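# Stow a limp robot arm from the desk into a floor case

## Task

On the desk lies a small unpowered robot arm whose joints swing freely when pushed. Move it into the open case on the floor so it sits deep enough that the lid could close over it, and leave it there settled and still. It must never drop more than a few centimetres, or the task may fail. Finish by releasing it and backing the robot away. The robot must not topple or be left leaning, or the task fails.

## Robot and tools

ROBOT. TidyBot++: a mobile base (0.54 m long, 0.50 m wide, 0.38 m tall) on four driven casters, carrying one seven-joint arm with a two-finger gripper. The shoulder sits 0.12 m ahead of the base centre, 0.68 m above the floor. Cameras: base_camera (fixed on the base, facing forward) and wrist_camera (looks along the hand). The arm starts folded, hand down, sticking out up to 0.08 m in front of the base. Segments: upper arm 0.42 m, forearm 0.31 m, wrist to hand point 0.31 m. A straight-down hand reaches at most about 0.94 m high, only near the base. Loose objects may occasionally get a brief push from outside.

FRAMES. Base frame, metres: origin on the floor below the base centre, x ahead, y to the left, z up. Odometry frame: where the base frame was at scene start. hand_pose is the point midway between the finger pads; its z axis runs out along the fingers, and the fingers close along its y axis.

move. One action per call; there is one arm, so every argument is a single object or list. Parts of an action start together.
- base: relative offsets from where the base currently is, along its own axes at command start. translate_m (metres, forward +, -2 to 2), strafe_m (metres, left +, -2 to 2), rotate_rad (radians, counter-clockwise from above +, -6.3 to 6.3). Combined translate and strafe drive a straight line.
- joints: absolute angles in radians by name. joint_1_rad (unlimited; + is clockwise seen from above, opposite to heading), joint_2_rad (-2.249 to 2.249, shoulder, 0 = upper arm vertical, + leans forward), joint_3_rad (unlimited), joint_4_rad (-2.579 to 2.579, elbow, 0 straight), joint_5_rad (unlimited), joint_6_rad (-2.099 to 2.099, wrist), joint_7_rad (unlimited; hand down, + turns counter-clockwise from above; at 1.57 fingers open left/right). gripper_pos: 0 fully open to 1 fully closed; pad gap about 85 x (1 - gripper_pos) mm. Unlimited joints go the short way, so step less than half a turn to turn further. Done tolerance ±0.039 rad for joints 1-4, ±0.095 for 5-7, ±0.03 for the gripper.
- target: absolute hand pose, seven numbers [x, y, z, qw, qx, qy, qz], metres in the base frame, same form as the hand_pose line. With target, joints may only carry gripper_pos. The solver picks joint angles itself, may swing the elbow, curve and overshoot; low, close, forward-pointing poses often miss or hit the base. Results usually land within 3 cm; correct by adding (wanted - measured hand_pose) to the last target. To hold still, resend hand_target, not hand_pose.
- speeds: caps for this action only: translate_m and strafe_m 0.05-0.5 m/s (give one when both are used), rotate_rad 0.1-1.57 rad/s.
- cameras: list of base_camera, wrist_camera or all; [] for none. blocking: true (default) waits until everything rests; false returns in about 0.5 s while motion continues.
An action lasts at most 15 s; base moves time out at 14 s. Unknown keys make a call invalid; out-of-range values get it refused. A refusal, or an unrequested stop, cancels the remaining move, wait and finished_scene calls in that reply.

wait(seconds 0-10, cameras): lets time pass, returns state and images. stop(cameras): brakes all running motions; braked parts read stopped and keep holding. zoom_image(camera, region [x0, y0, x1, y1] pixels, top-left origin, up to 504 x 504): enlarges part of the latest image. read_manual(section "licences"): licence text only. finished_scene(scene 1 or 2): ends the scene; the goal must hold with the robot gone.

RESULTS. move: done or the worst status. base_status, joint_status, hand_status: done, moving, off_target (resting away from target, maybe still pushing), not_followed (withheld by a check; cause given), contact_stop, time_out, stopped, torque_fault, limit_stop_at_motor_heat. "joint command not followed" or "pose unreachable" means the self-collision or reach check blocked it. hand_pose and hand_target (where joints' targets would put the hand; a load sags below it). joint_positions, motor_effort (% of max, peak in brackets), Motor temperatures, base_odometry (wheel-count only, heading rad), base_tilt (degrees forward/right), on_its_own, pictures (image order), earlier move. ARM HIT means a hard strike on the base or itself.

CAUTIONS. The arm does not avoid obstacles and keeps pressing on whatever blocks it; each correction pushes harder. Sensor torque above 104.5 N m (joints 1-4) or 51.3 N m (5-7) causes a 10 s torque fault. Held weight makes the arm sag; never command a loaded joint to its current reading. Catching the arm high up while driving, or reaching far out or swinging sideways when stretched, can tip the robot; backing off or retracting rights it. Motors heat when holding loads or straining; 60 °C gives MOTOR HOT, 75 °C an over-temperature stop where the arm sinks. When a held item touches down, hand_pose stops descending while effort changes only slightly. Avoid drops, letting go of moving parts, slams, hard pushes, squeezing a part that still rests on something, and yanking or fast-swinging loads in the gripper.

Each tool is called as a command line: name --argument value for each argument, lists and objects as JSON in quotes; but a table of rows of numbers goes row by row, as --pt "numbers of a row", without its own name.

## Session

move --joints '{"joint_6_rad": 0.3}'

Scene clock: 1.77 s.
Motor temperatures (°C): [32 32 32 30 31 39 38]
move: done
base_odometry: x=+0.000 y=+0.000 heading=+0.000
base_tilt: forward=+0.0 right=-0.1
base_status: not commanded
joint_positions: joint_1_rad=-0.010 joint_2_rad=-0.385 joint_3_rad=+3.175 joint_4_rad=-2.503 joint_5_rad=-0.019 joint_6_rad=+0.250 joint_7_rad=+1.555 gripper_pos=+0.000
joint_status: all done
motor_effort: joint_1_rad=-1(1) joint_2_rad=-4(4) joint_3_rad=+0(1) joint_4_rad=+19(21) joint_5_rad=+0(1) joint_6_rad=+8(9) joint_7_rad=+0(0)
hand_pose: x=+0.5274 y=-0.0102 z=+0.8172 quat_wxyz=(-0.007, +0.804, -0.027, +0.595) (m; base frame)
hand_target: x=+0.5311 y=-0.0107 z=+0.8310 quat_wxyz=(-0.007, +0.789, -0.027, +0.614) (m; base frame)
hand_status: not commanded
pictures: base_camera, wrist_camera

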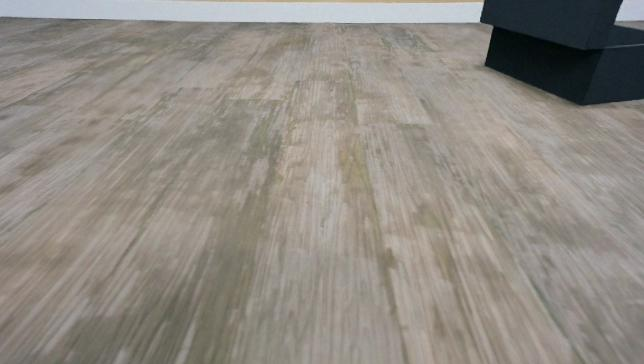

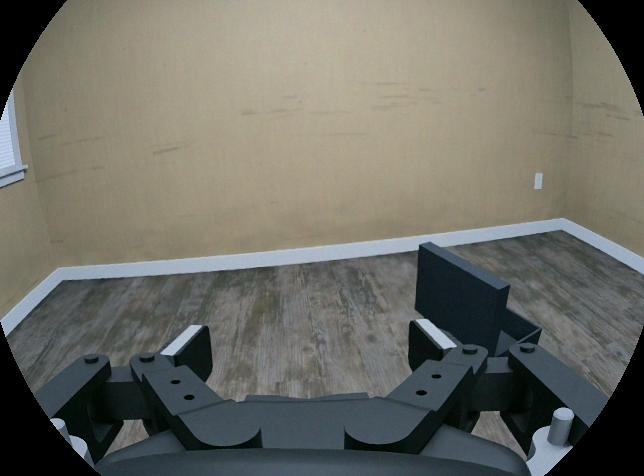

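move --base '{"rotate_rad": -0.6}' --joints '{"joint_2_rad": -0.1, "joint_4_rad": -1.4, "joint_6_rad": -1.1}'

move --base '{"rotate_rad": -1.4}' --joints '{"joint_6_rad": -0.6}' --cameras '["wrist_camera"]'

move --base '{"rotate_rad": -1.4}' --cameras '["wrist_camera"]'

Scene clock: 11.23 s.
Motor temperatures (°C): [32 32 32 30 31 39 38]
move: done
base_odometry: x=+0.000 y=+0.000 heading=-0.599
base_tilt: forward=+0.0 right=+0.0
base_status: done
joint_positions: joint_1_rad=-0.010 joint_2_rad=-0.115 joint_3_rad=+3.176 joint_4_rad=-1.415 joint_5_rad=-0.019 joint_6_rad=-1.046 joint_7_rad=+1.555 gripper_pos=+0.000
joint_status: all done
motor_effort: joint_1_rad=-1(2) joint_2_rad=-14(14) joint_3_rad=-1(3) joint_4_rad=+21(23) joint_5_rad=+0(1) joint_6_rad=+6(9) joint_7_rad=+0(0)
hand_pose: x=+0.5963 y=-0.0061 z=+0.9662 quat_wxyz=(-0.010, +0.922, -0.020, +0.387) (m; base frame)
hand_target: x=+0.5906 y=-0.0050 z=+0.9551 quat_wxyz=(-0.010, +0.932, -0.020, +0.362) (m; base frame)
hand_status: not commanded
pictures: base_camera, wrist_camera

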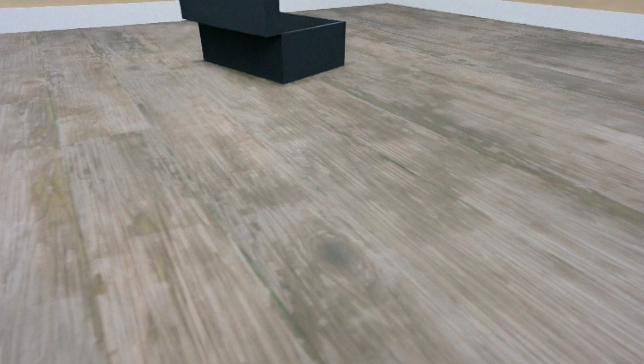

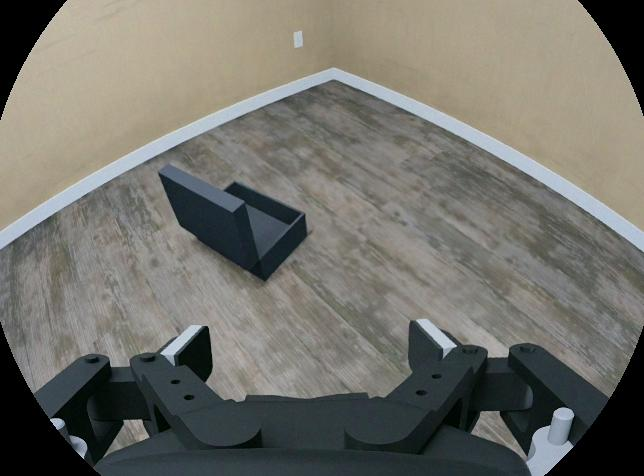

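Scene clock: 13.43 s.
Motor temperatures (°C): [32 32 32 30 31 39 38]
move: done
base_odometry: x=+0.000 y=+0.000 heading=-1.998
base_tilt: forward=+0.0 right=+0.0
base_status: done
joint_positions: joint_1_rad=-0.009 joint_2_rad=-0.098 joint_3_rad=+3.180 joint_4_rad=-1.407 joint_5_rad=-0.019 joint_6_rad=-0.634 joint_7_rad=+1.555 gripper_pos=+0.000
joint_status: all done
motor_effort: joint_1_rad=+0(3) joint_2_rad=-16(19) joint_3_rad=-1(3) joint_4_rad=+22(23) joint_5_rad=+0(2) joint_6_rad=+8(8) joint_7_rad=+0(0)
hand_pose: x=+0.6716 y=-0.0125 z=+1.0687 quat_wxyz=(-0.007, +0.825, -0.023, +0.564) (m; base frame)
hand_target: x=+0.6748 y=-0.0093 z=+1.0840 quat_wxyz=(-0.008, +0.813, -0.020, +0.582) (m; base frame)
hand_status: not commanded
pictures: wrist_camera

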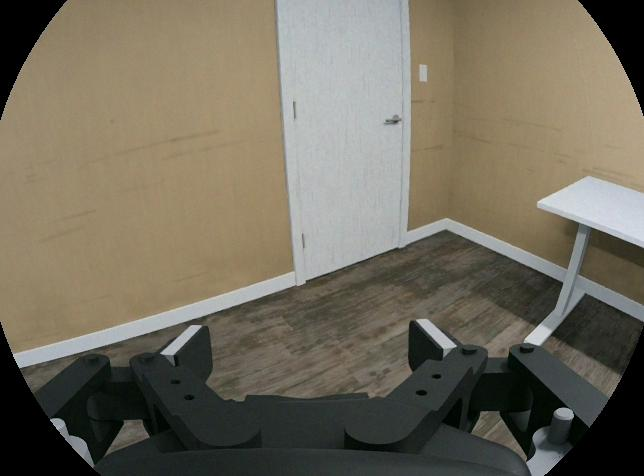

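Scene clock: 15.63 s.
Motor temperatures (°C): [32 32 32 30 31 39 38]
move: done
base_odometry: x=+0.000 y=+0.000 heading=+2.887
base_tilt: forward=+0.0 right=+0.0
base_status: done
joint_positions: joint_1_rad=-0.009 joint_2_rad=-0.098 joint_3_rad=+3.180 joint_4_rad=-1.407 joint_5_rad=-0.019 joint_6_rad=-0.634 joint_7_rad=+1.555 gripper_pos=+0.000
joint_status: not commanded
motor_effort: joint_1_rad=+0(3) joint_2_rad=-16(19) joint_3_rad=-1(4) joint_4_rad=+22(23) joint_5_rad=+0(1) joint_6_rad=+8(8) joint_7_rad=+0(0)
hand_pose: x=+0.6718 y=-0.0129 z=+1.0684 quat_wxyz=(-0.007, +0.826, -0.023, +0.564) (m; base frame)
hand_target: x=+0.6748 y=-0.0093 z=+1.0840 quat_wxyz=(-0.008, +0.813, -0.020, +0.582) (m; base frame)
hand_status: not commanded
pictures: wrist_camera

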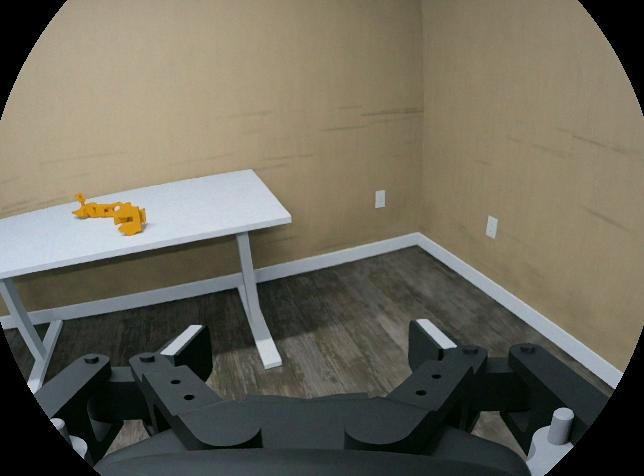

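move --base '{"rotate_rad": 0.356}' --joints '{"joint_6_rad": -1.1}' --cameras '[]'

move --base '{"translate_m": 0.85}' --cameras '["wrist_camera"]'

Scene clock: 25.83 s.
Motor temperatures (°C): [32 32 32 30 30 39 38]
move: done
base_odometry: x=+0.000 y=+0.000 heading=-3.042
base_tilt: forward=+0.0 right=-0.1
base_status: done
joint_positions: joint_1_rad=-0.009 joint_2_rad=-0.098 joint_3_rad=+3.171 joint_4_rad=-1.404 joint_5_rad=-0.019 joint_6_rad=-1.061 joint_7_rad=+1.555 gripper_pos=+0.000
joint_status: all done
motor_effort: joint_1_rad=+0(3) joint_2_rad=-15(17) joint_3_rad=+0(3) joint_4_rad=+20(22) joint_5_rad=+0(1) joint_6_rad=+6(8) joint_7_rad=+0(0)
hand_pose: x=+0.5993 y=-0.0039 z=+0.9604 quat_wxyz=(-0.010, +0.926, -0.018, +0.378) (m; base frame)
hand_target: x=+0.5906 y=-0.0050 z=+0.9551 quat_wxyz=(-0.010, +0.932, -0.020, +0.362) (m; base frame)
hand_status: not commanded
pictures: none
No camera images: "cameras" was empty.

Scene clock: 28.93 s.
Motor temperatures (°C): [32 32 32 30 30 39 38]
move: done
base_odometry: x=-0.846 y=-0.084 heading=-3.042
base_tilt: forward=+0.0 right=-0.1
base_status: done
joint_positions: joint_1_rad=-0.009 joint_2_rad=-0.099 joint_3_rad=+3.171 joint_4_rad=-1.404 joint_5_rad=-0.019 joint_6_rad=-1.061 joint_7_rad=+1.555 gripper_pos=+0.000
joint_status: not commanded
motor_effort: joint_1_rad=-1(1) joint_2_rad=-15(18) joint_3_rad=-1(1) joint_4_rad=+20(21) joint_5_rad=+0(1) joint_6_rad=+6(7) joint_7_rad=+0(0)
hand_pose: x=+0.5990 y=-0.0039 z=+0.9610 quat_wxyz=(-0.010, +0.926, -0.018, +0.378) (m; base frame)
hand_target: x=+0.5906 y=-0.0050 z=+0.9551 quat_wxyz=(-0.010, +0.932, -0.020, +0.362) (m; base frame)
hand_status: not commanded
pictures: wrist_camera

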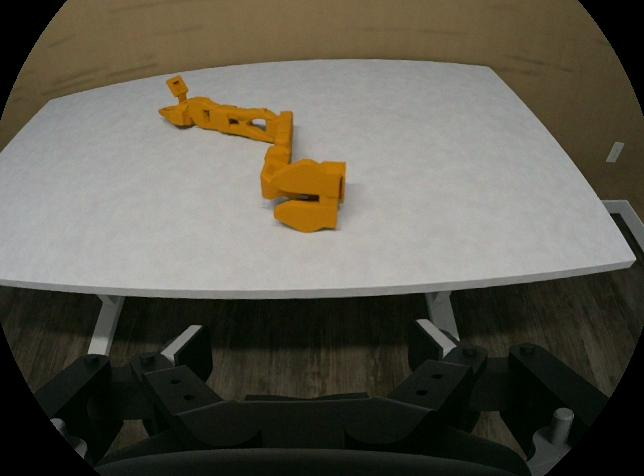

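move --base '{"translate_m": 0.44, "strafe_m": 0.03}' --joints '{"joint_2_rad": -0.35, "joint_4_rad": -1.5, "joint_6_rad": -1.5}' --cameras '["wrist_camera"]'

Scene clock: 45.67 s.
Motor temperatures (°C): [32 32 32 31 30 39 38]
move: done
base_odometry: x=-1.281 y=-0.158 heading=-3.043
base_tilt: forward=+0.0 right=-0.1
base_status: done
joint_positions: joint_1_rad=-0.009 joint_2_rad=-0.343 joint_3_rad=+3.171 joint_4_rad=-1.475 joint_5_rad=-0.019 joint_6_rad=-1.449 joint_7_rad=+1.555 gripper_pos=+0.000
joint_status: all done
motor_effort: joint_1_rad=-1(1) joint_2_rad=-4(15) joint_3_rad=+0(1) joint_4_rad=+19(22) joint_5_rad=+0(0) joint_6_rad=+5(7) joint_7_rad=+0(0)
hand_pose: x=+0.4278 y=-0.0011 z=+0.9481 quat_wxyz=(-0.014, +0.961, -0.016, +0.277) (m; base frame)
hand_target: x=+0.4090 y=-0.0016 z=+0.9312 quat_wxyz=(-0.014, +0.970, -0.018, +0.243) (m; base frame)
hand_status: not commanded
pictures: wrist_camera

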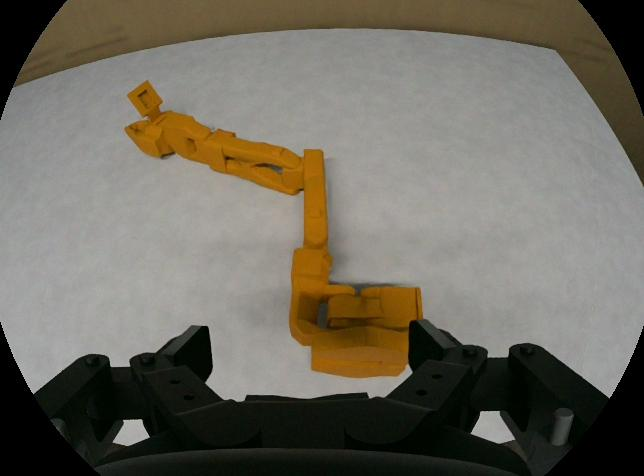

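move --target '[0.578, 0.01, 0.85, 0, 1, 0, 0]' --cameras '["wrist_camera"]'

Scene clock: 59.13 s.
Motor temperatures (°C): [32 32 32 31 30 39 38]
move: off_target
base_odometry: x=-1.281 y=-0.158 heading=-3.043
base_tilt: forward=+0.0 right=-0.1
base_status: not commanded
joint_positions: joint_1_rad=-0.015 joint_2_rad=+0.378 joint_3_rad=+3.171 joint_4_rad=-0.917 joint_5_rad=-0.019 joint_6_rad=-1.806 joint_7_rad=+1.555 gripper_pos=+0.000
joint_status: not commanded
motor_effort: joint_1_rad=+0(1) joint_2_rad=-29(31) joint_3_rad=-1(1) joint_4_rad=+17(19) joint_5_rad=+0(1) joint_6_rad=+1(5) joint_7_rad=+0(0)
hand_pose: x=+0.5898 y=+0.0033 z=+0.8475 quat_wxyz=(-0.004, +1.000, -0.011, +0.021) (m; base frame)
hand_target: x=+0.5780 y=+0.0100 z=+0.8499 quat_wxyz=(+0.000, +1.000, +0.000, +0.000) (m; base frame)
hand_status: off_target (0.014 m and 2.7 deg from the pose sent, 0.180 m and 32.2 deg at the start)
pictures: wrist_camera

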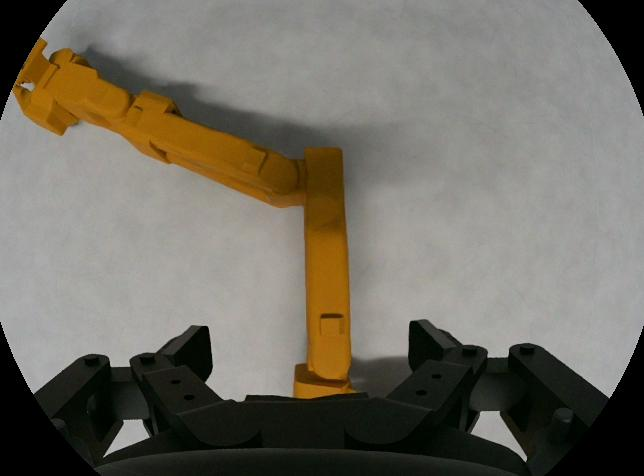

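move --target '[0.564, -0.002, 0.795, 0, 1, 0, 0]' --cameras '["wrist_camera"]'

Scene clock: 68.13 s.
Motor temperatures (°C): [32 32 32 31 30 39 38]
move: off_target
base_odometry: x=-1.281 y=-0.158 heading=-3.043
base_tilt: forward=+0.0 right=+0.0
base_status: not commanded
joint_positions: joint_1_rad=-0.015 joint_2_rad=+0.328 joint_3_rad=+3.171 joint_4_rad=-1.150 joint_5_rad=-0.019 joint_6_rad=-1.701 joint_7_rad=+1.555 gripper_pos=+0.000
joint_status: not commanded
motor_effort: joint_1_rad=-1(1) joint_2_rad=-27(29) joint_3_rad=-1(2) joint_4_rad=+17(18) joint_5_rad=+0(1) joint_6_rad=+0(1) joint_7_rad=+0(0)
hand_pose: x=+0.5563 y=+0.0029 z=+0.7983 quat_wxyz=(-0.005, +1.000, -0.013, -0.018) (m; base frame)
hand_target: x=+0.5640 y=-0.0020 z=+0.7950 quat_wxyz=(+0.000, +1.000, +0.000, +0.000) (m; base frame)
hand_status: off_target (0.010 m and 2.7 deg from the pose sent, 0.059 m and 2.7 deg at the start)
pictures: wrist_camera

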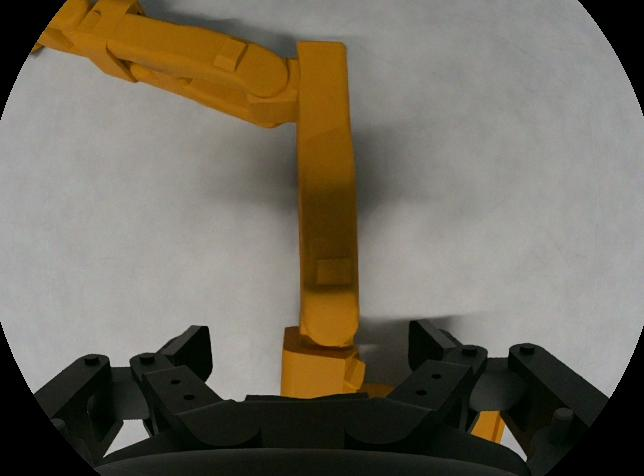

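move --target '[0.577, -0.014, 0.785, 0, 1, 0, 0]' --cameras '["wrist_camera"]'

Scene clock: 72.03 s.
Motor temperatures (°C): [32 32 32 31 30 39 38]
move: off_target
base_odometry: x=-1.281 y=-0.158 heading=-3.043
base_tilt: forward=+0.0 right=+0.0
base_status: not commanded
joint_positions: joint_1_rad=-0.006 joint_2_rad=+0.342 joint_3_rad=+3.172 joint_4_rad=-1.150 joint_5_rad=-0.019 joint_6_rad=-1.683 joint_7_rad=+1.572 gripper_pos=+0.000
joint_status: not commanded
motor_effort: joint_1_rad=+0(1) joint_2_rad=-27(29) joint_3_rad=+0(2) joint_4_rad=+17(18) joint_5_rad=+1(1) joint_6_rad=-1(1) joint_7_rad=+0(0)
hand_pose: x=+0.5638 y=-0.0018 z=+0.7917 quat_wxyz=(-0.005, +1.000, -0.010, -0.016) (m; base frame)
hand_target: x=+0.5770 y=-0.0140 z=+0.7850 quat_wxyz=(+0.000, +1.000, +0.000, +0.000) (m; base frame)
hand_status: off_target (0.019 m and 2.3 deg from the pose sent, 0.030 m and 2.7 deg at the start)
pictures: wrist_camera

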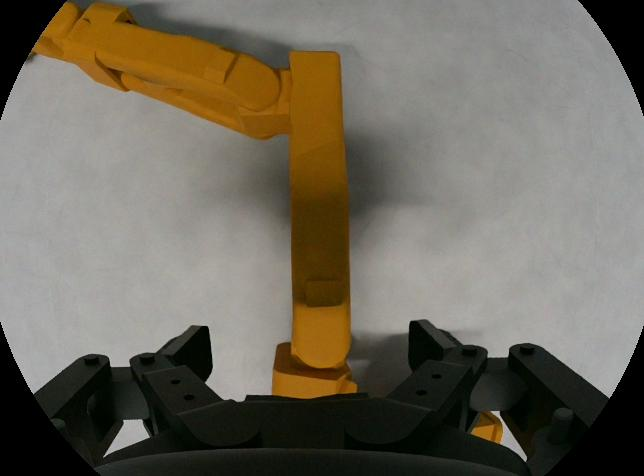

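move --target '[0.577, -0.02, 0.768, 0, 1, 0, 0]' --cameras '["wrist_camera"]'

Scene clock: 75.80 s.
Motor temperatures (°C): [32 32 32 31 30 39 38]
move: off_target
base_odometry: x=-1.281 y=-0.158 heading=-3.043
base_tilt: forward=+0.0 right=-0.1
base_status: not commanded
joint_positions: joint_1_rad=+0.000 joint_2_rad=+0.344 joint_3_rad=+3.172 joint_4_rad=-1.195 joint_5_rad=-0.019 joint_6_rad=-1.628 joint_7_rad=+1.579 gripper_pos=+0.000
joint_status: not commanded
motor_effort: joint_1_rad=-1(1) joint_2_rad=-28(29) joint_3_rad=-1(2) joint_4_rad=+17(18) joint_5_rad=+0(1) joint_6_rad=+0(0) joint_7_rad=+0(0)
hand_pose: x=+0.5675 y=-0.0046 z=+0.7765 quat_wxyz=(-0.005, +1.000, -0.010, -0.013) (m; base frame)
hand_target: x=+0.5770 y=-0.0200 z=+0.7680 quat_wxyz=(+0.000, +1.000, +0.000, +0.000) (m; base frame)
hand_status: off_target (0.020 m and 1.9 deg from the pose sent, 0.033 m and 2.3 deg at the start)
pictures: wrist_camera

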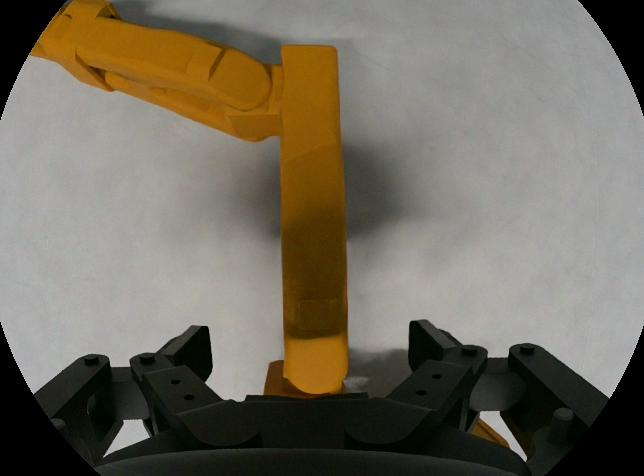

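move --target '[0.577, -0.02, 0.758, 0, 1, 0, 0]' --cameras '[]'

move --joints '{"gripper_pos": 0.8}' --cameras '["wrist_camera"]'

Scene clock: 80.17 s.
Motor temperatures (°C): [32 32 32 31 30 39 38]
move: off_target
base_odometry: x=-1.281 y=-0.158 heading=-3.043
base_tilt: forward=+0.0 right=-0.1
base_status: not commanded
joint_positions: joint_1_rad=+0.000 joint_2_rad=+0.345 joint_3_rad=+3.172 joint_4_rad=-1.226 joint_5_rad=-0.019 joint_6_rad=-1.595 joint_7_rad=+1.579 gripper_pos=+0.000
joint_status: not commanded
motor_effort: joint_1_rad=+0(1) joint_2_rad=-28(29) joint_3_rad=-1(1) joint_4_rad=+18(18) joint_5_rad=+0(1) joint_6_rad=+0(0) joint_7_rad=+0(0)
hand_pose: x=+0.5685 y=-0.0047 z=+0.7666 quat_wxyz=(-0.005, +1.000, -0.010, -0.012) (m; base frame)
hand_target: x=+0.5770 y=-0.0200 z=+0.7580 quat_wxyz=(+0.000, +1.000, +0.000, +0.000) (m; base frame)
hand_status: off_target (0.019 m and 1.9 deg from the pose sent, 0.026 m and 1.9 deg at the start)
pictures: none
No camera images: "cameras" was empty.

Scene clock: 81.23 s.
Motor temperatures (°C): [32 32 32 31 30 39 38]
move: off_target
base_odometry: x=-1.281 y=-0.158 heading=-3.043
base_tilt: forward=+0.1 right=+0.0
base_status: not commanded
joint_positions: joint_1_rad=+0.002 joint_2_rad=+0.341 joint_3_rad=+3.173 joint_4_rad=-1.227 joint_5_rad=-0.019 joint_6_rad=-1.591 joint_7_rad=+1.581 gripper_pos=+0.743
joint_status: gripper_pos off_target (ended at +0.743, target +0.800)
motor_effort: joint_1_rad=+0(1) joint_2_rad=-27(29) joint_3_rad=+1(2) joint_4_rad=+16(18) joint_5_rad=+2(2) joint_6_rad=-1(1) joint_7_rad=+0(1)
hand_pose: x=+0.5689 y=-0.0060 z=+0.7678 quat_wxyz=(-0.004, +1.000, -0.011, -0.009) (m; base frame)
hand_target: x=+0.5770 y=-0.0200 z=+0.7580 quat_wxyz=(+0.000, +1.000, +0.000, +0.000) (m; base frame)
hand_status: not commanded
pictures: wrist_camera

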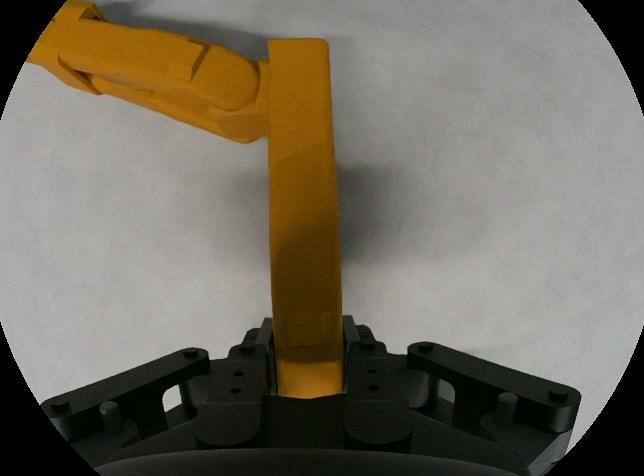

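move --target '[0.577, -0.02, 0.79, 0, 1, 0, 0]' --joints '{"gripper_pos": 1}' --cameras '["wrist_camera"]'

move --target '[0.55, -0.01, 0.86, 0, 1, 0, 0]' --cameras '["wrist_camera"]'

Scene clock: 86.17 s.
Motor temperatures (°C): [32 33 32 31 30 39 38]
move: off_target
base_odometry: x=-1.281 y=-0.158 heading=-3.043
base_tilt: forward=+0.0 right=+0.0
base_status: not commanded
joint_positions: joint_1_rad=+0.002 joint_2_rad=+0.366 joint_3_rad=+3.173 joint_4_rad=-1.175 joint_5_rad=-0.019 joint_6_rad=-1.617 joint_7_rad=+1.581 gripper_pos=+0.744
joint_status: gripper_pos off_target (ended at +0.744, target +1.000)
motor_effort: joint_1_rad=-1(1) joint_2_rad=-34(34) joint_3_rad=-1(2) joint_4_rad=+21(21) joint_5_rad=-1(2) joint_6_rad=+1(1) joint_7_rad=+0(1)
hand_pose: x=+0.5793 y=-0.0062 z=+0.7729 quat_wxyz=(-0.004, +1.000, -0.010, -0.008) (m; base frame)
hand_target: x=+0.5770 y=-0.0200 z=+0.7900 quat_wxyz=(+0.000, +1.000, +0.000, +0.000) (m; base frame)
hand_status: off_target (0.022 m and 1.5 deg from the pose sent, 0.027 m and 1.7 deg at the start)
pictures: wrist_camera

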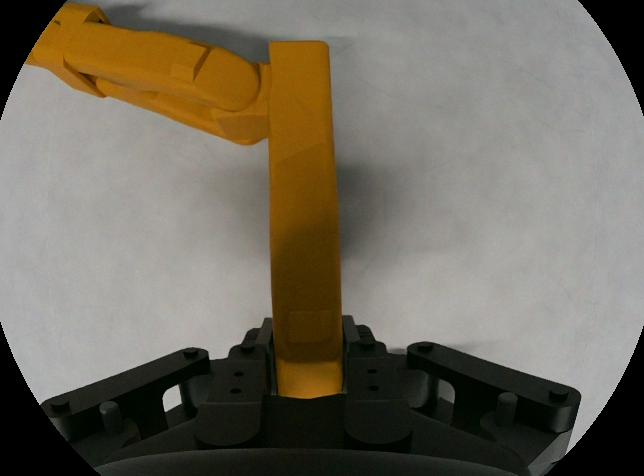

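Scene clock: 87.30 s.
Motor temperatures (°C): [32 33 32 31 30 39 38]
move: off_target
base_odometry: x=-1.281 y=-0.158 heading=-3.043
base_tilt: forward=+0.0 right=-0.1
base_status: not commanded
joint_positions: joint_1_rad=+0.002 joint_2_rad=+0.341 joint_3_rad=+3.174 joint_4_rad=-1.005 joint_5_rad=-0.019 joint_6_rad=-1.811 joint_7_rad=+1.581 gripper_pos=+0.745
joint_status: not commanded
motor_effort: joint_1_rad=-1(1) joint_2_rad=-33(36) joint_3_rad=-1(1) joint_4_rad=+22(23) joint_5_rad=-1(1) joint_6_rad=+1(2) joint_7_rad=+0(0)
hand_pose: x=+0.5616 y=-0.0054 z=+0.8373 quat_wxyz=(-0.004, +1.000, -0.009, -0.007) (m; base frame)
hand_target: x=+0.5500 y=-0.0100 z=+0.8600 quat_wxyz=(+0.000, +1.000, +0.000, +0.000) (m; base frame)
hand_status: off_target (0.026 m and 1.4 deg from the pose sent, 0.092 m and 1.5 deg at the start)
pictures: wrist_camera

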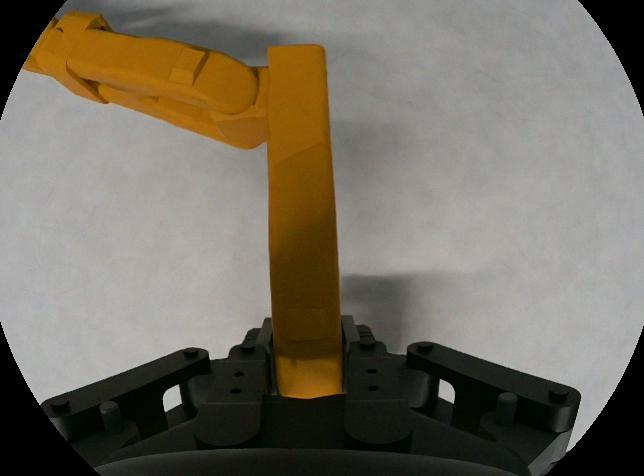

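move --target '[0.44, 0, 0.94, 0, 1, 0, 0]' --cameras '["wrist_camera"]'

Scene clock: 91.93 s.
Motor temperatures (°C): [32 33 32 31 30 39 38]
move: off_target
base_odometry: x=-1.281 y=-0.158 heading=-3.043
base_tilt: forward=+0.0 right=-0.1
base_status: not commanded
joint_positions: joint_1_rad=-0.002 joint_2_rad=+0.126 joint_3_rad=+3.174 joint_4_rad=-0.992 joint_5_rad=-0.019 joint_6_rad=-2.033 joint_7_rad=+1.581 gripper_pos=+0.746
joint_status: not commanded
motor_effort: joint_1_rad=-1(1) joint_2_rad=-23(36) joint_3_rad=-1(2) joint_4_rad=+19(22) joint_5_rad=-1(2) joint_6_rad=+1(3) joint_7_rad=+0(0)
hand_pose: x=+0.4520 y=-0.0022 z=+0.9255 quat_wxyz=(-0.007, +1.000, -0.005, -0.004) (m; base frame)
hand_target: x=+0.4400 y=+0.0000 z=+0.9400 quat_wxyz=(+0.000, +1.000, +0.000, +0.000) (m; base frame)
hand_status: off_target (0.019 m and 1.1 deg from the pose sent, 0.159 m and 1.4 deg at the start)
pictures: wrist_camera

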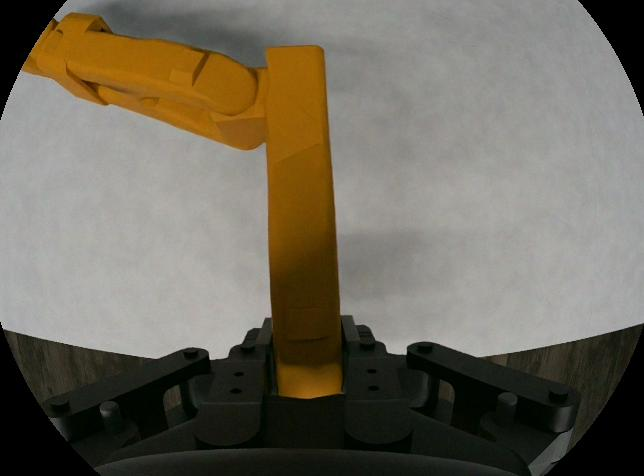

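move --base '{"translate_m": -0.65}' --speeds '{"translate_m": 0.3}' --cameras '["wrist_camera"]'

Scene clock: 99.77 s.
Motor temperatures (°C): [32 33 32 31 30 39 38]
move: done
base_odometry: x=-0.634 y=-0.094 heading=-3.043
base_tilt: forward=+0.0 right=-0.1
base_status: done
joint_positions: joint_1_rad=-0.006 joint_2_rad=+0.127 joint_3_rad=+3.174 joint_4_rad=-0.992 joint_5_rad=-0.019 joint_6_rad=-2.039 joint_7_rad=+1.581 gripper_pos=+0.746
joint_status: not commanded
motor_effort: joint_1_rad=+0(2) joint_2_rad=-23(27) joint_3_rad=-1(2) joint_4_rad=+19(20) joint_5_rad=-1(2) joint_6_rad=+1(2) joint_7_rad=+0(0)
hand_pose: x=+0.4505 y=-0.0012 z=+0.9253 quat_wxyz=(-0.006, +1.000, -0.004, -0.008) (m; base frame)
hand_target: x=+0.4400 y=+0.0000 z=+0.9400 quat_wxyz=(+0.000, +1.000, +0.000, +0.000) (m; base frame)
hand_status: not commanded
pictures: wrist_camera

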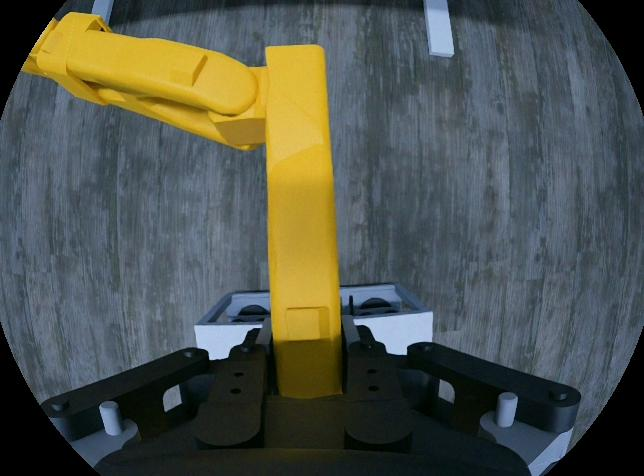

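move --joints '{"joint_6_rad": -1.3}' --cameras '["wrist_camera"]'

move --joints '{"joint_6_rad": -0.9}' --cameras '["wrist_camera"]'

move --joints '{"joint_6_rad": -0.46}' --cameras '["wrist_camera"]'

Scene clock: 106.60 s.
Motor temperatures (°C): [32 33 32 31 30 39 38]
move: done
base_odometry: x=-0.634 y=-0.094 heading=-3.043
base_tilt: forward=+0.0 right=-0.1
base_status: not commanded
joint_positions: joint_1_rad=-0.006 joint_2_rad=+0.133 joint_3_rad=+3.174 joint_4_rad=-0.990 joint_5_rad=-0.019 joint_6_rad=-1.376 joint_7_rad=+1.581 gripper_pos=+0.746
joint_status: all done
motor_effort: joint_1_rad=-1(1) joint_2_rad=-28(30) joint_3_rad=-1(1) joint_4_rad=+25(26) joint_5_rad=-1(2) joint_6_rad=+10(10) joint_7_rad=-1(1)
hand_pose: x=+0.6452 y=-0.0056 z=+0.9857 quat_wxyz=(-0.001, +0.949, -0.006, +0.316) (m; base frame)
hand_target: x=+0.6572 y=-0.0019 z=+1.0283 quat_wxyz=(+0.003, +0.926, +0.000, +0.377) (m; base frame)
hand_status: not commanded
pictures: wrist_camera

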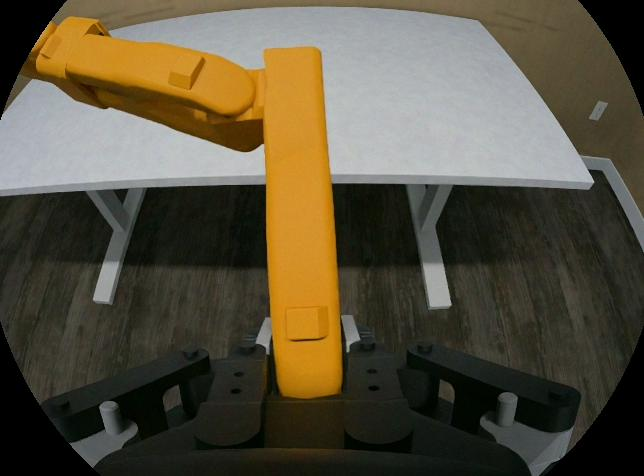

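Scene clock: 107.73 s.
Motor temperatures (°C): [32 33 32 31 30 39 38]
move: done
base_odometry: x=-0.634 y=-0.094 heading=-3.043
base_tilt: forward=+0.0 right=+0.0
base_status: not commanded
joint_positions: joint_1_rad=-0.006 joint_2_rad=+0.137 joint_3_rad=+3.174 joint_4_rad=-0.987 joint_5_rad=-0.019 joint_6_rad=-0.983 joint_7_rad=+1.581 gripper_pos=+0.746
joint_status: all done
motor_effort: joint_1_rad=+0(1) joint_2_rad=-31(32) joint_3_rad=+0(1) joint_4_rad=+27(29) joint_5_rad=-1(2) joint_6_rad=+13(15) joint_7_rad=-1(2)
hand_pose: x=+0.7281 y=-0.0082 z=+1.0750 quat_wxyz=(+0.002, +0.869, -0.007, +0.494) (m; base frame)
hand_target: x=+0.7269 y=-0.0025 z=+1.1306 quat_wxyz=(+0.005, +0.833, +0.000, +0.553) (m; base frame)
hand_status: not commanded
pictures: wrist_camera

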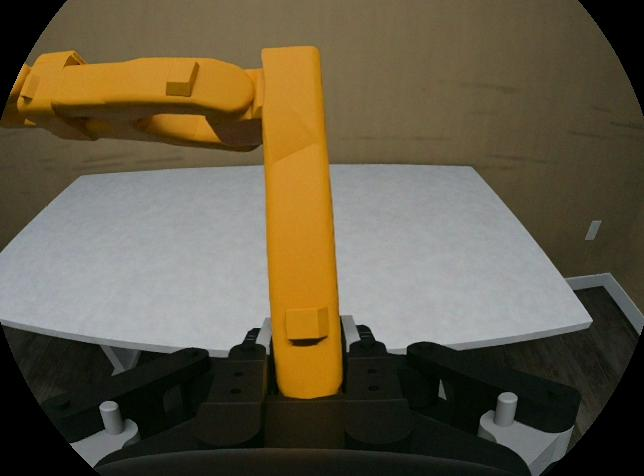

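Scene clock: 108.93 s.
Motor temperatures (°C): [32 33 32 31 30 39 38]
move: done
base_odometry: x=-0.634 y=-0.094 heading=-3.043
base_tilt: forward=+0.0 right=-0.1
base_status: not commanded
joint_positions: joint_1_rad=-0.007 joint_2_rad=+0.139 joint_3_rad=+3.175 joint_4_rad=-0.988 joint_5_rad=-0.018 joint_6_rad=-0.547 joint_7_rad=+1.581 gripper_pos=+0.747
joint_status: all done
motor_effort: joint_1_rad=+0(3) joint_2_rad=-32(33) joint_3_rad=+0(3) joint_4_rad=+28(31) joint_5_rad=+0(2) joint_6_rad=+15(17) joint_7_rad=-1(2)
hand_pose: x=+0.7712 y=-0.0104 z=+1.2011 quat_wxyz=(+0.005, +0.743, -0.007, +0.669) (m; base frame)
hand_target: x=+0.7510 y=-0.0027 z=+1.2643 quat_wxyz=(+0.006, +0.692, +0.000, +0.722) (m; base frame)
hand_status: not commanded
pictures: wrist_camera

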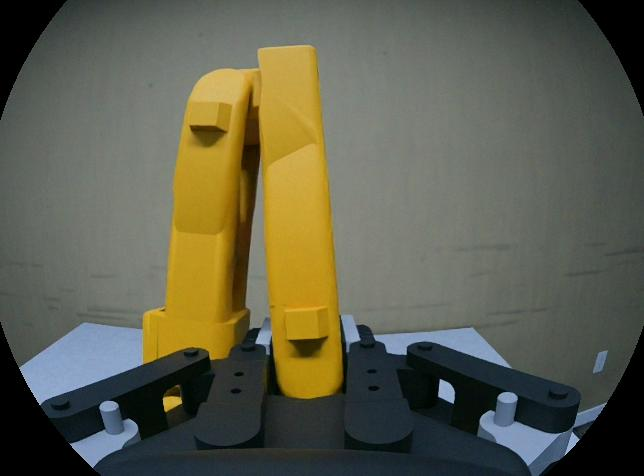

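move --joints '{"joint_6_rad": -2.03}' --base '{"rotate_rad": -2.804}' --speeds '{"rotate_rad": 0.8}' --cameras '["wrist_camera", "base_camera"]'

move --base '{"translate_m": 0.70, "strafe_m": -1.33}' --cameras '["wrist_camera", "base_camera"]'

Scene clock: 150.90 s.
Motor temperatures (°C): [32 33 32 31 30 39 38]
move: done
base_odometry: x=-0.634 y=-0.094 heading=+0.437
base_tilt: forward=+0.0 right=+0.0
base_status: done
joint_positions: joint_1_rad=-0.023 joint_2_rad=+0.133 joint_3_rad=+3.179 joint_4_rad=-0.985 joint_5_rad=-0.017 joint_6_rad=-1.979 joint_7_rad=+1.581 gripper_pos=+0.747
joint_status: all done
motor_effort: joint_1_rad=-1(3) joint_2_rad=-22(34) joint_3_rad=-1(3) joint_4_rad=+19(29) joint_5_rad=+0(2) joint_6_rad=+0(16) joint_7_rad=+0(1)
hand_pose: x=+0.4719 y=+0.0026 z=+0.9255 quat_wxyz=(-0.005, +1.000, +0.002, +0.023) (m; base frame)
hand_target: x=+0.4532 y=-0.0001 z=+0.9403 quat_wxyz=(+0.000, +1.000, +0.000, +0.021) (m; base frame)
hand_status: not commanded
pictures: base_camera, wrist_camera

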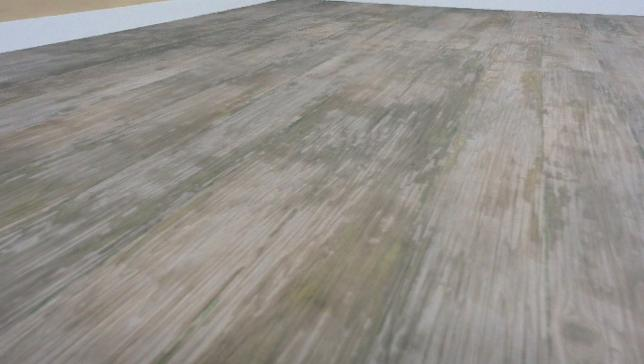

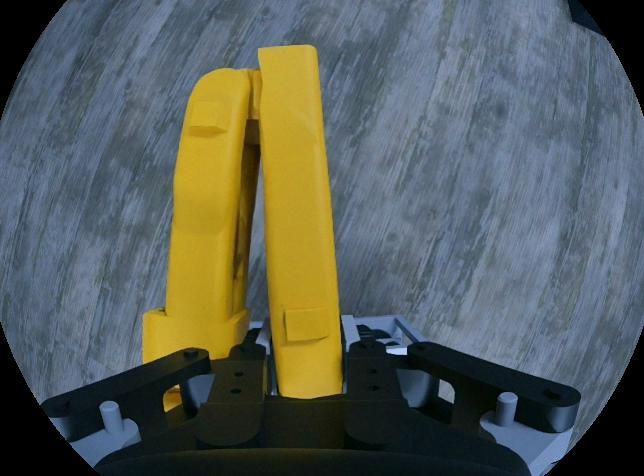

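Scene clock: 154.70 s.
Motor temperatures (°C): [32 33 32 31 30 39 38]
move: done
base_odometry: x=+0.564 y=-1.003 heading=+0.436
base_tilt: forward=+0.0 right=+0.0
base_status: done
joint_positions: joint_1_rad=-0.023 joint_2_rad=+0.127 joint_3_rad=+3.177 joint_4_rad=-0.985 joint_5_rad=-0.017 joint_6_rad=-1.985 joint_7_rad=+1.581 gripper_pos=+0.747
joint_status: not commanded
motor_effort: joint_1_rad=-1(3) joint_2_rad=-22(25) joint_3_rad=-1(3) joint_4_rad=+19(20) joint_5_rad=+0(2) joint_6_rad=+0(1) joint_7_rad=+0(0)
hand_pose: x=+0.4685 y=+0.0029 z=+0.9275 quat_wxyz=(-0.005, +1.000, +0.003, +0.023) (m; base frame)
hand_target: x=+0.4532 y=-0.0001 z=+0.9403 quat_wxyz=(+0.000, +1.000, +0.000, +0.021) (m; base frame)
hand_status: not commanded
pictures: base_camera, wrist_camera

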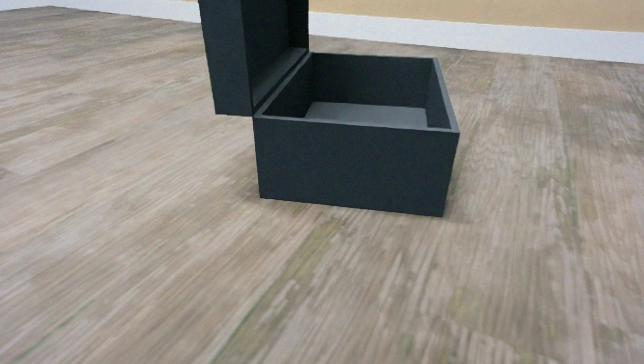

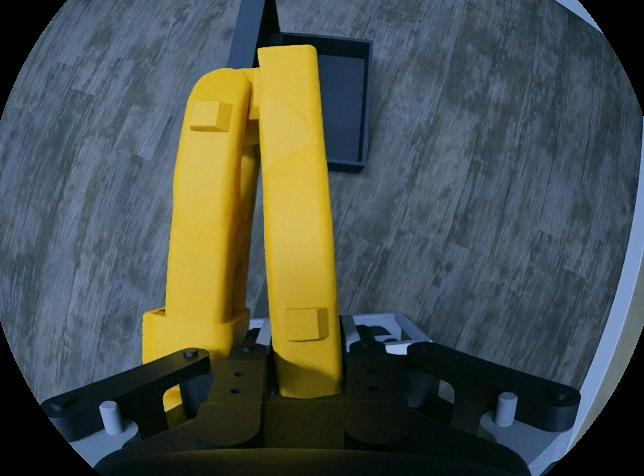

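move --base '{"rotate_rad": -0.17}' --cameras '["base_camera"]'

Scene clock: 175.50 s.
Motor temperatures (°C): [32 33 32 31 30 39 38]
move: done
base_odometry: x=+0.564 y=-1.003 heading=+0.266
base_tilt: forward=+0.0 right=-0.1
base_status: done
joint_positions: joint_1_rad=-0.020 joint_2_rad=+0.127 joint_3_rad=+3.181 joint_4_rad=-0.985 joint_5_rad=-0.015 joint_6_rad=-1.985 joint_7_rad=+1.581 gripper_pos=+0.747
joint_status: not commanded
motor_effort: joint_1_rad=+0(3) joint_2_rad=-22(23) joint_3_rad=-1(3) joint_4_rad=+19(20) joint_5_rad=+0(2) joint_6_rad=+0(0) joint_7_rad=+0(0)
hand_pose: x=+0.4686 y=+0.0001 z=+0.9275 quat_wxyz=(-0.004, +1.000, -0.001, +0.023) (m; base frame)
hand_target: x=+0.4532 y=-0.0001 z=+0.9403 quat_wxyz=(+0.000, +1.000, +0.000, +0.021) (m; base frame)
hand_status: not commanded
pictures: base_camera

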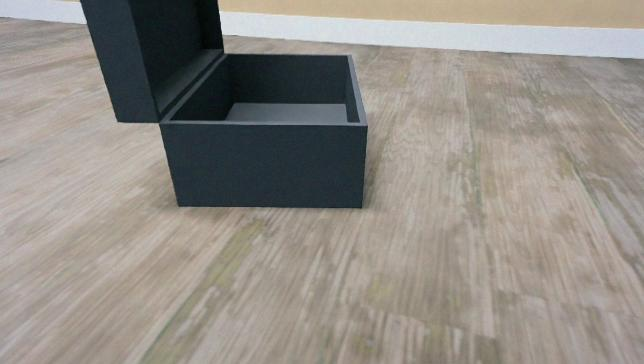

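move --base '{"translate_m": 0.41, "strafe_m": 0.091}' --speeds '{"translate_m": 0.3}' --cameras '["base_camera"]'

move --target '[0.61, 0.0, 0.50, 0, 1, 0, 0]' --cameras '["base_camera", "wrist_camera"]'

Scene clock: 185.33 s.
Motor temperatures (°C): [32 33 32 31 30 39 38]
move: done
base_odometry: x=+0.936 y=-0.807 heading=+0.265
base_tilt: forward=+0.0 right=-0.1
base_status: done
joint_positions: joint_1_rad=-0.020 joint_2_rad=+0.127 joint_3_rad=+3.181 joint_4_rad=-0.985 joint_5_rad=-0.015 joint_6_rad=-1.989 joint_7_rad=+1.581 gripper_pos=+0.747
joint_status: not commanded
motor_effort: joint_1_rad=+0(3) joint_2_rad=-22(26) joint_3_rad=-1(3) joint_4_rad=+19(20) joint_5_rad=+0(1) joint_6_rad=+0(2) joint_7_rad=+0(0)
hand_pose: x=+0.4674 y=+0.0001 z=+0.9274 quat_wxyz=(-0.004, +1.000, -0.001, +0.021) (m; base frame)
hand_target: x=+0.4532 y=-0.0001 z=+0.9403 quat_wxyz=(+0.000, +1.000, +0.000, +0.021) (m; base frame)
hand_status: not commanded
pictures: base_camera

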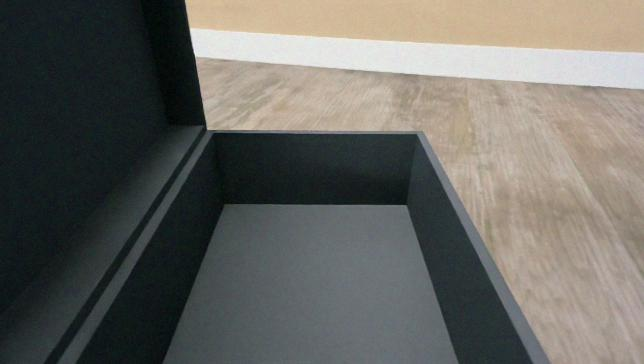

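Scene clock: 187.67 s.
Motor temperatures (°C): [32 33 32 31 30 39 38]
move: off_target
base_odometry: x=+0.936 y=-0.807 heading=+0.265
base_tilt: forward=+0.1 right=+0.0
base_status: not commanded
joint_positions: joint_1_rad=-0.020 joint_2_rad=+0.667 joint_3_rad=+3.174 joint_4_rad=-1.627 joint_5_rad=-0.015 joint_6_rad=-0.902 joint_7_rad=+1.581 gripper_pos=+0.747
joint_status: not commanded
motor_effort: joint_1_rad=+0(1) joint_2_rad=-39(43) joint_3_rad=+0(2) joint_4_rad=+15(20) joint_5_rad=+1(1) joint_6_rad=-1(5) joint_7_rad=+0(0)
hand_pose: x=+0.5981 y=-0.0016 z=+0.4934 quat_wxyz=(+0.004, +1.000, -0.003, -0.027) (m; base frame)
hand_target: x=+0.6100 y=+0.0000 z=+0.5000 quat_wxyz=(+0.000, +1.000, +0.000, +0.000) (m; base frame)
hand_status: off_target (0.014 m and 3.2 deg from the pose sent, 0.451 m and 2.4 deg at the start)
pictures: base_camera, wrist_camera

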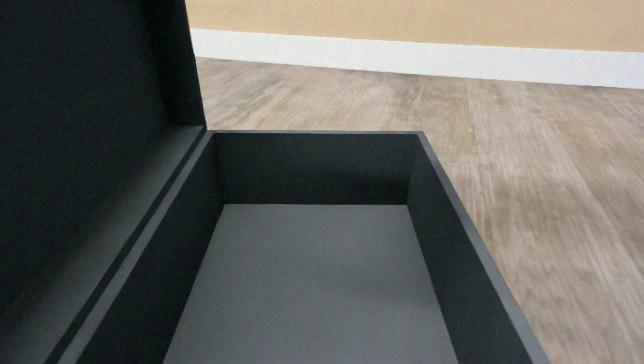

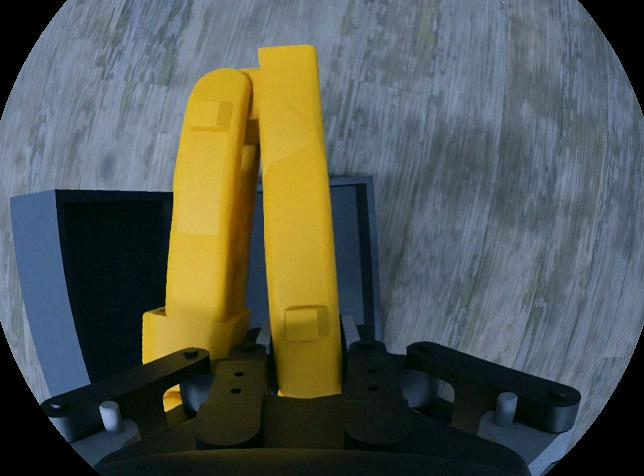

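move --target '[0.62, -0.005, 0.36, 0, 1, 0, 0]'

Scene clock: 201.47 s.
Motor temperatures (°C): [32 34 32 31 30 39 38]
move: off_target
base_odometry: x=+0.936 y=-0.807 heading=+0.265
base_tilt: forward=+0.0 right=-0.1
base_status: not commanded
joint_positions: joint_1_rad=-0.016 joint_2_rad=+0.942 joint_3_rad=+3.164 joint_4_rad=-1.654 joint_5_rad=-0.015 joint_6_rad=-0.606 joint_7_rad=+1.581 gripper_pos=+0.747
joint_status: not commanded
motor_effort: joint_1_rad=-1(1) joint_2_rad=-43(47) joint_3_rad=+0(1) joint_4_rad=+10(15) joint_5_rad=+0(1) joint_6_rad=-2(2) joint_7_rad=+0(0)
hand_pose: x=+0.6040 y=-0.0008 z=+0.3497 quat_wxyz=(+0.005, +1.000, +0.000, -0.030) (m; base frame)
hand_target: x=+0.6200 y=-0.0050 z=+0.3600 quat_wxyz=(+0.000, +1.000, +0.000, +0.000) (m; base frame)
hand_status: off_target (0.020 m and 3.5 deg from the pose sent, 0.135 m and 3.2 deg at the start)
pictures: base_camera, wrist_camera

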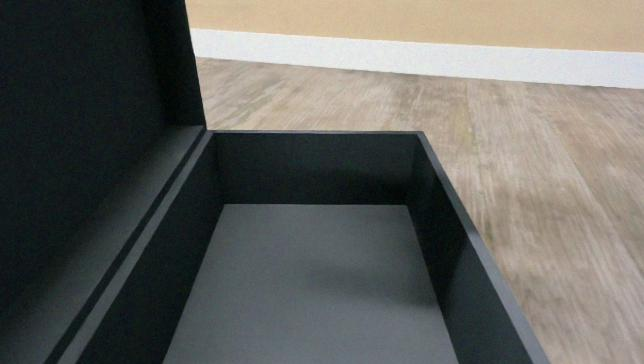

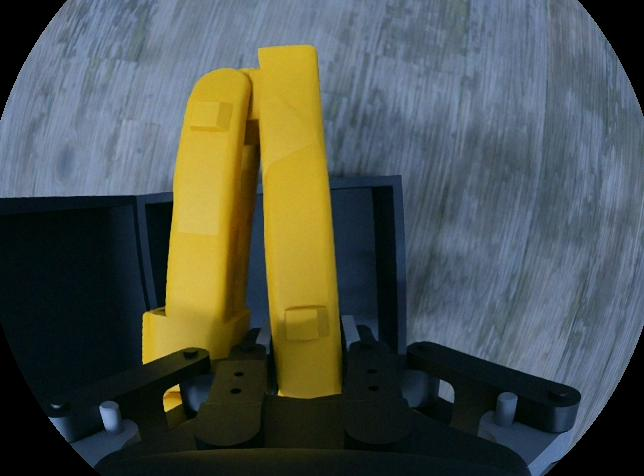

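move --target '[0.62, -0.005, 0.26, 0, 1, 0, 0]'

Scene clock: 252.40 s.
Motor temperatures (°C): [32 35 32 31 30 39 38]
move: off_target
base_odometry: x=+0.936 y=-0.807 heading=+0.265
base_tilt: forward=+0.1 right=+0.0
base_status: not commanded
joint_positions: joint_1_rad=-0.014 joint_2_rad=+1.153 joint_3_rad=+3.160 joint_4_rad=-1.637 joint_5_rad=-0.015 joint_6_rad=-0.436 joint_7_rad=+1.581 gripper_pos=+0.747
joint_status: not commanded
motor_effort: joint_1_rad=+0(1) joint_2_rad=-43(47) joint_3_rad=+0(2) joint_4_rad=+7(10) joint_5_rad=+0(1) joint_6_rad=-2(2) joint_7_rad=+0(0)
hand_pose: x=+0.5854 y=-0.0009 z=+0.2468 quat_wxyz=(+0.005, +0.999, +0.001, -0.043) (m; base frame)
hand_target: x=+0.6200 y=-0.0050 z=+0.2600 quat_wxyz=(+0.000, +1.000, +0.000, +0.000) (m; base frame)
hand_status: off_target (0.037 m and 4.9 deg from the pose sent, 0.091 m and 3.5 deg at the start)
pictures: base_camera, wrist_camera

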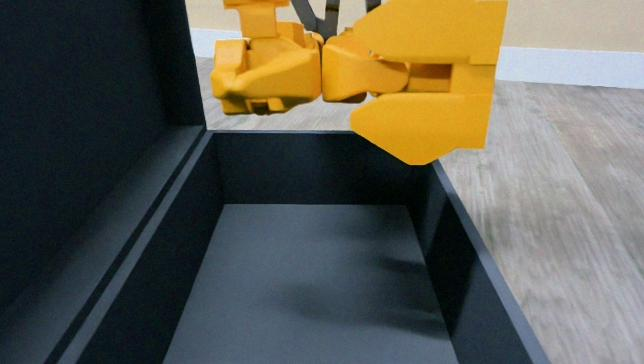

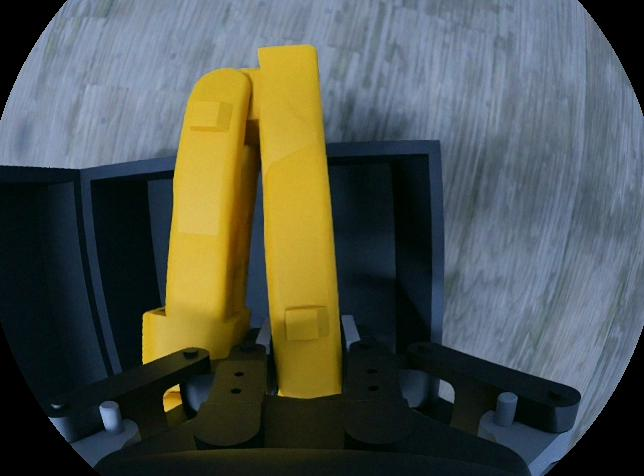

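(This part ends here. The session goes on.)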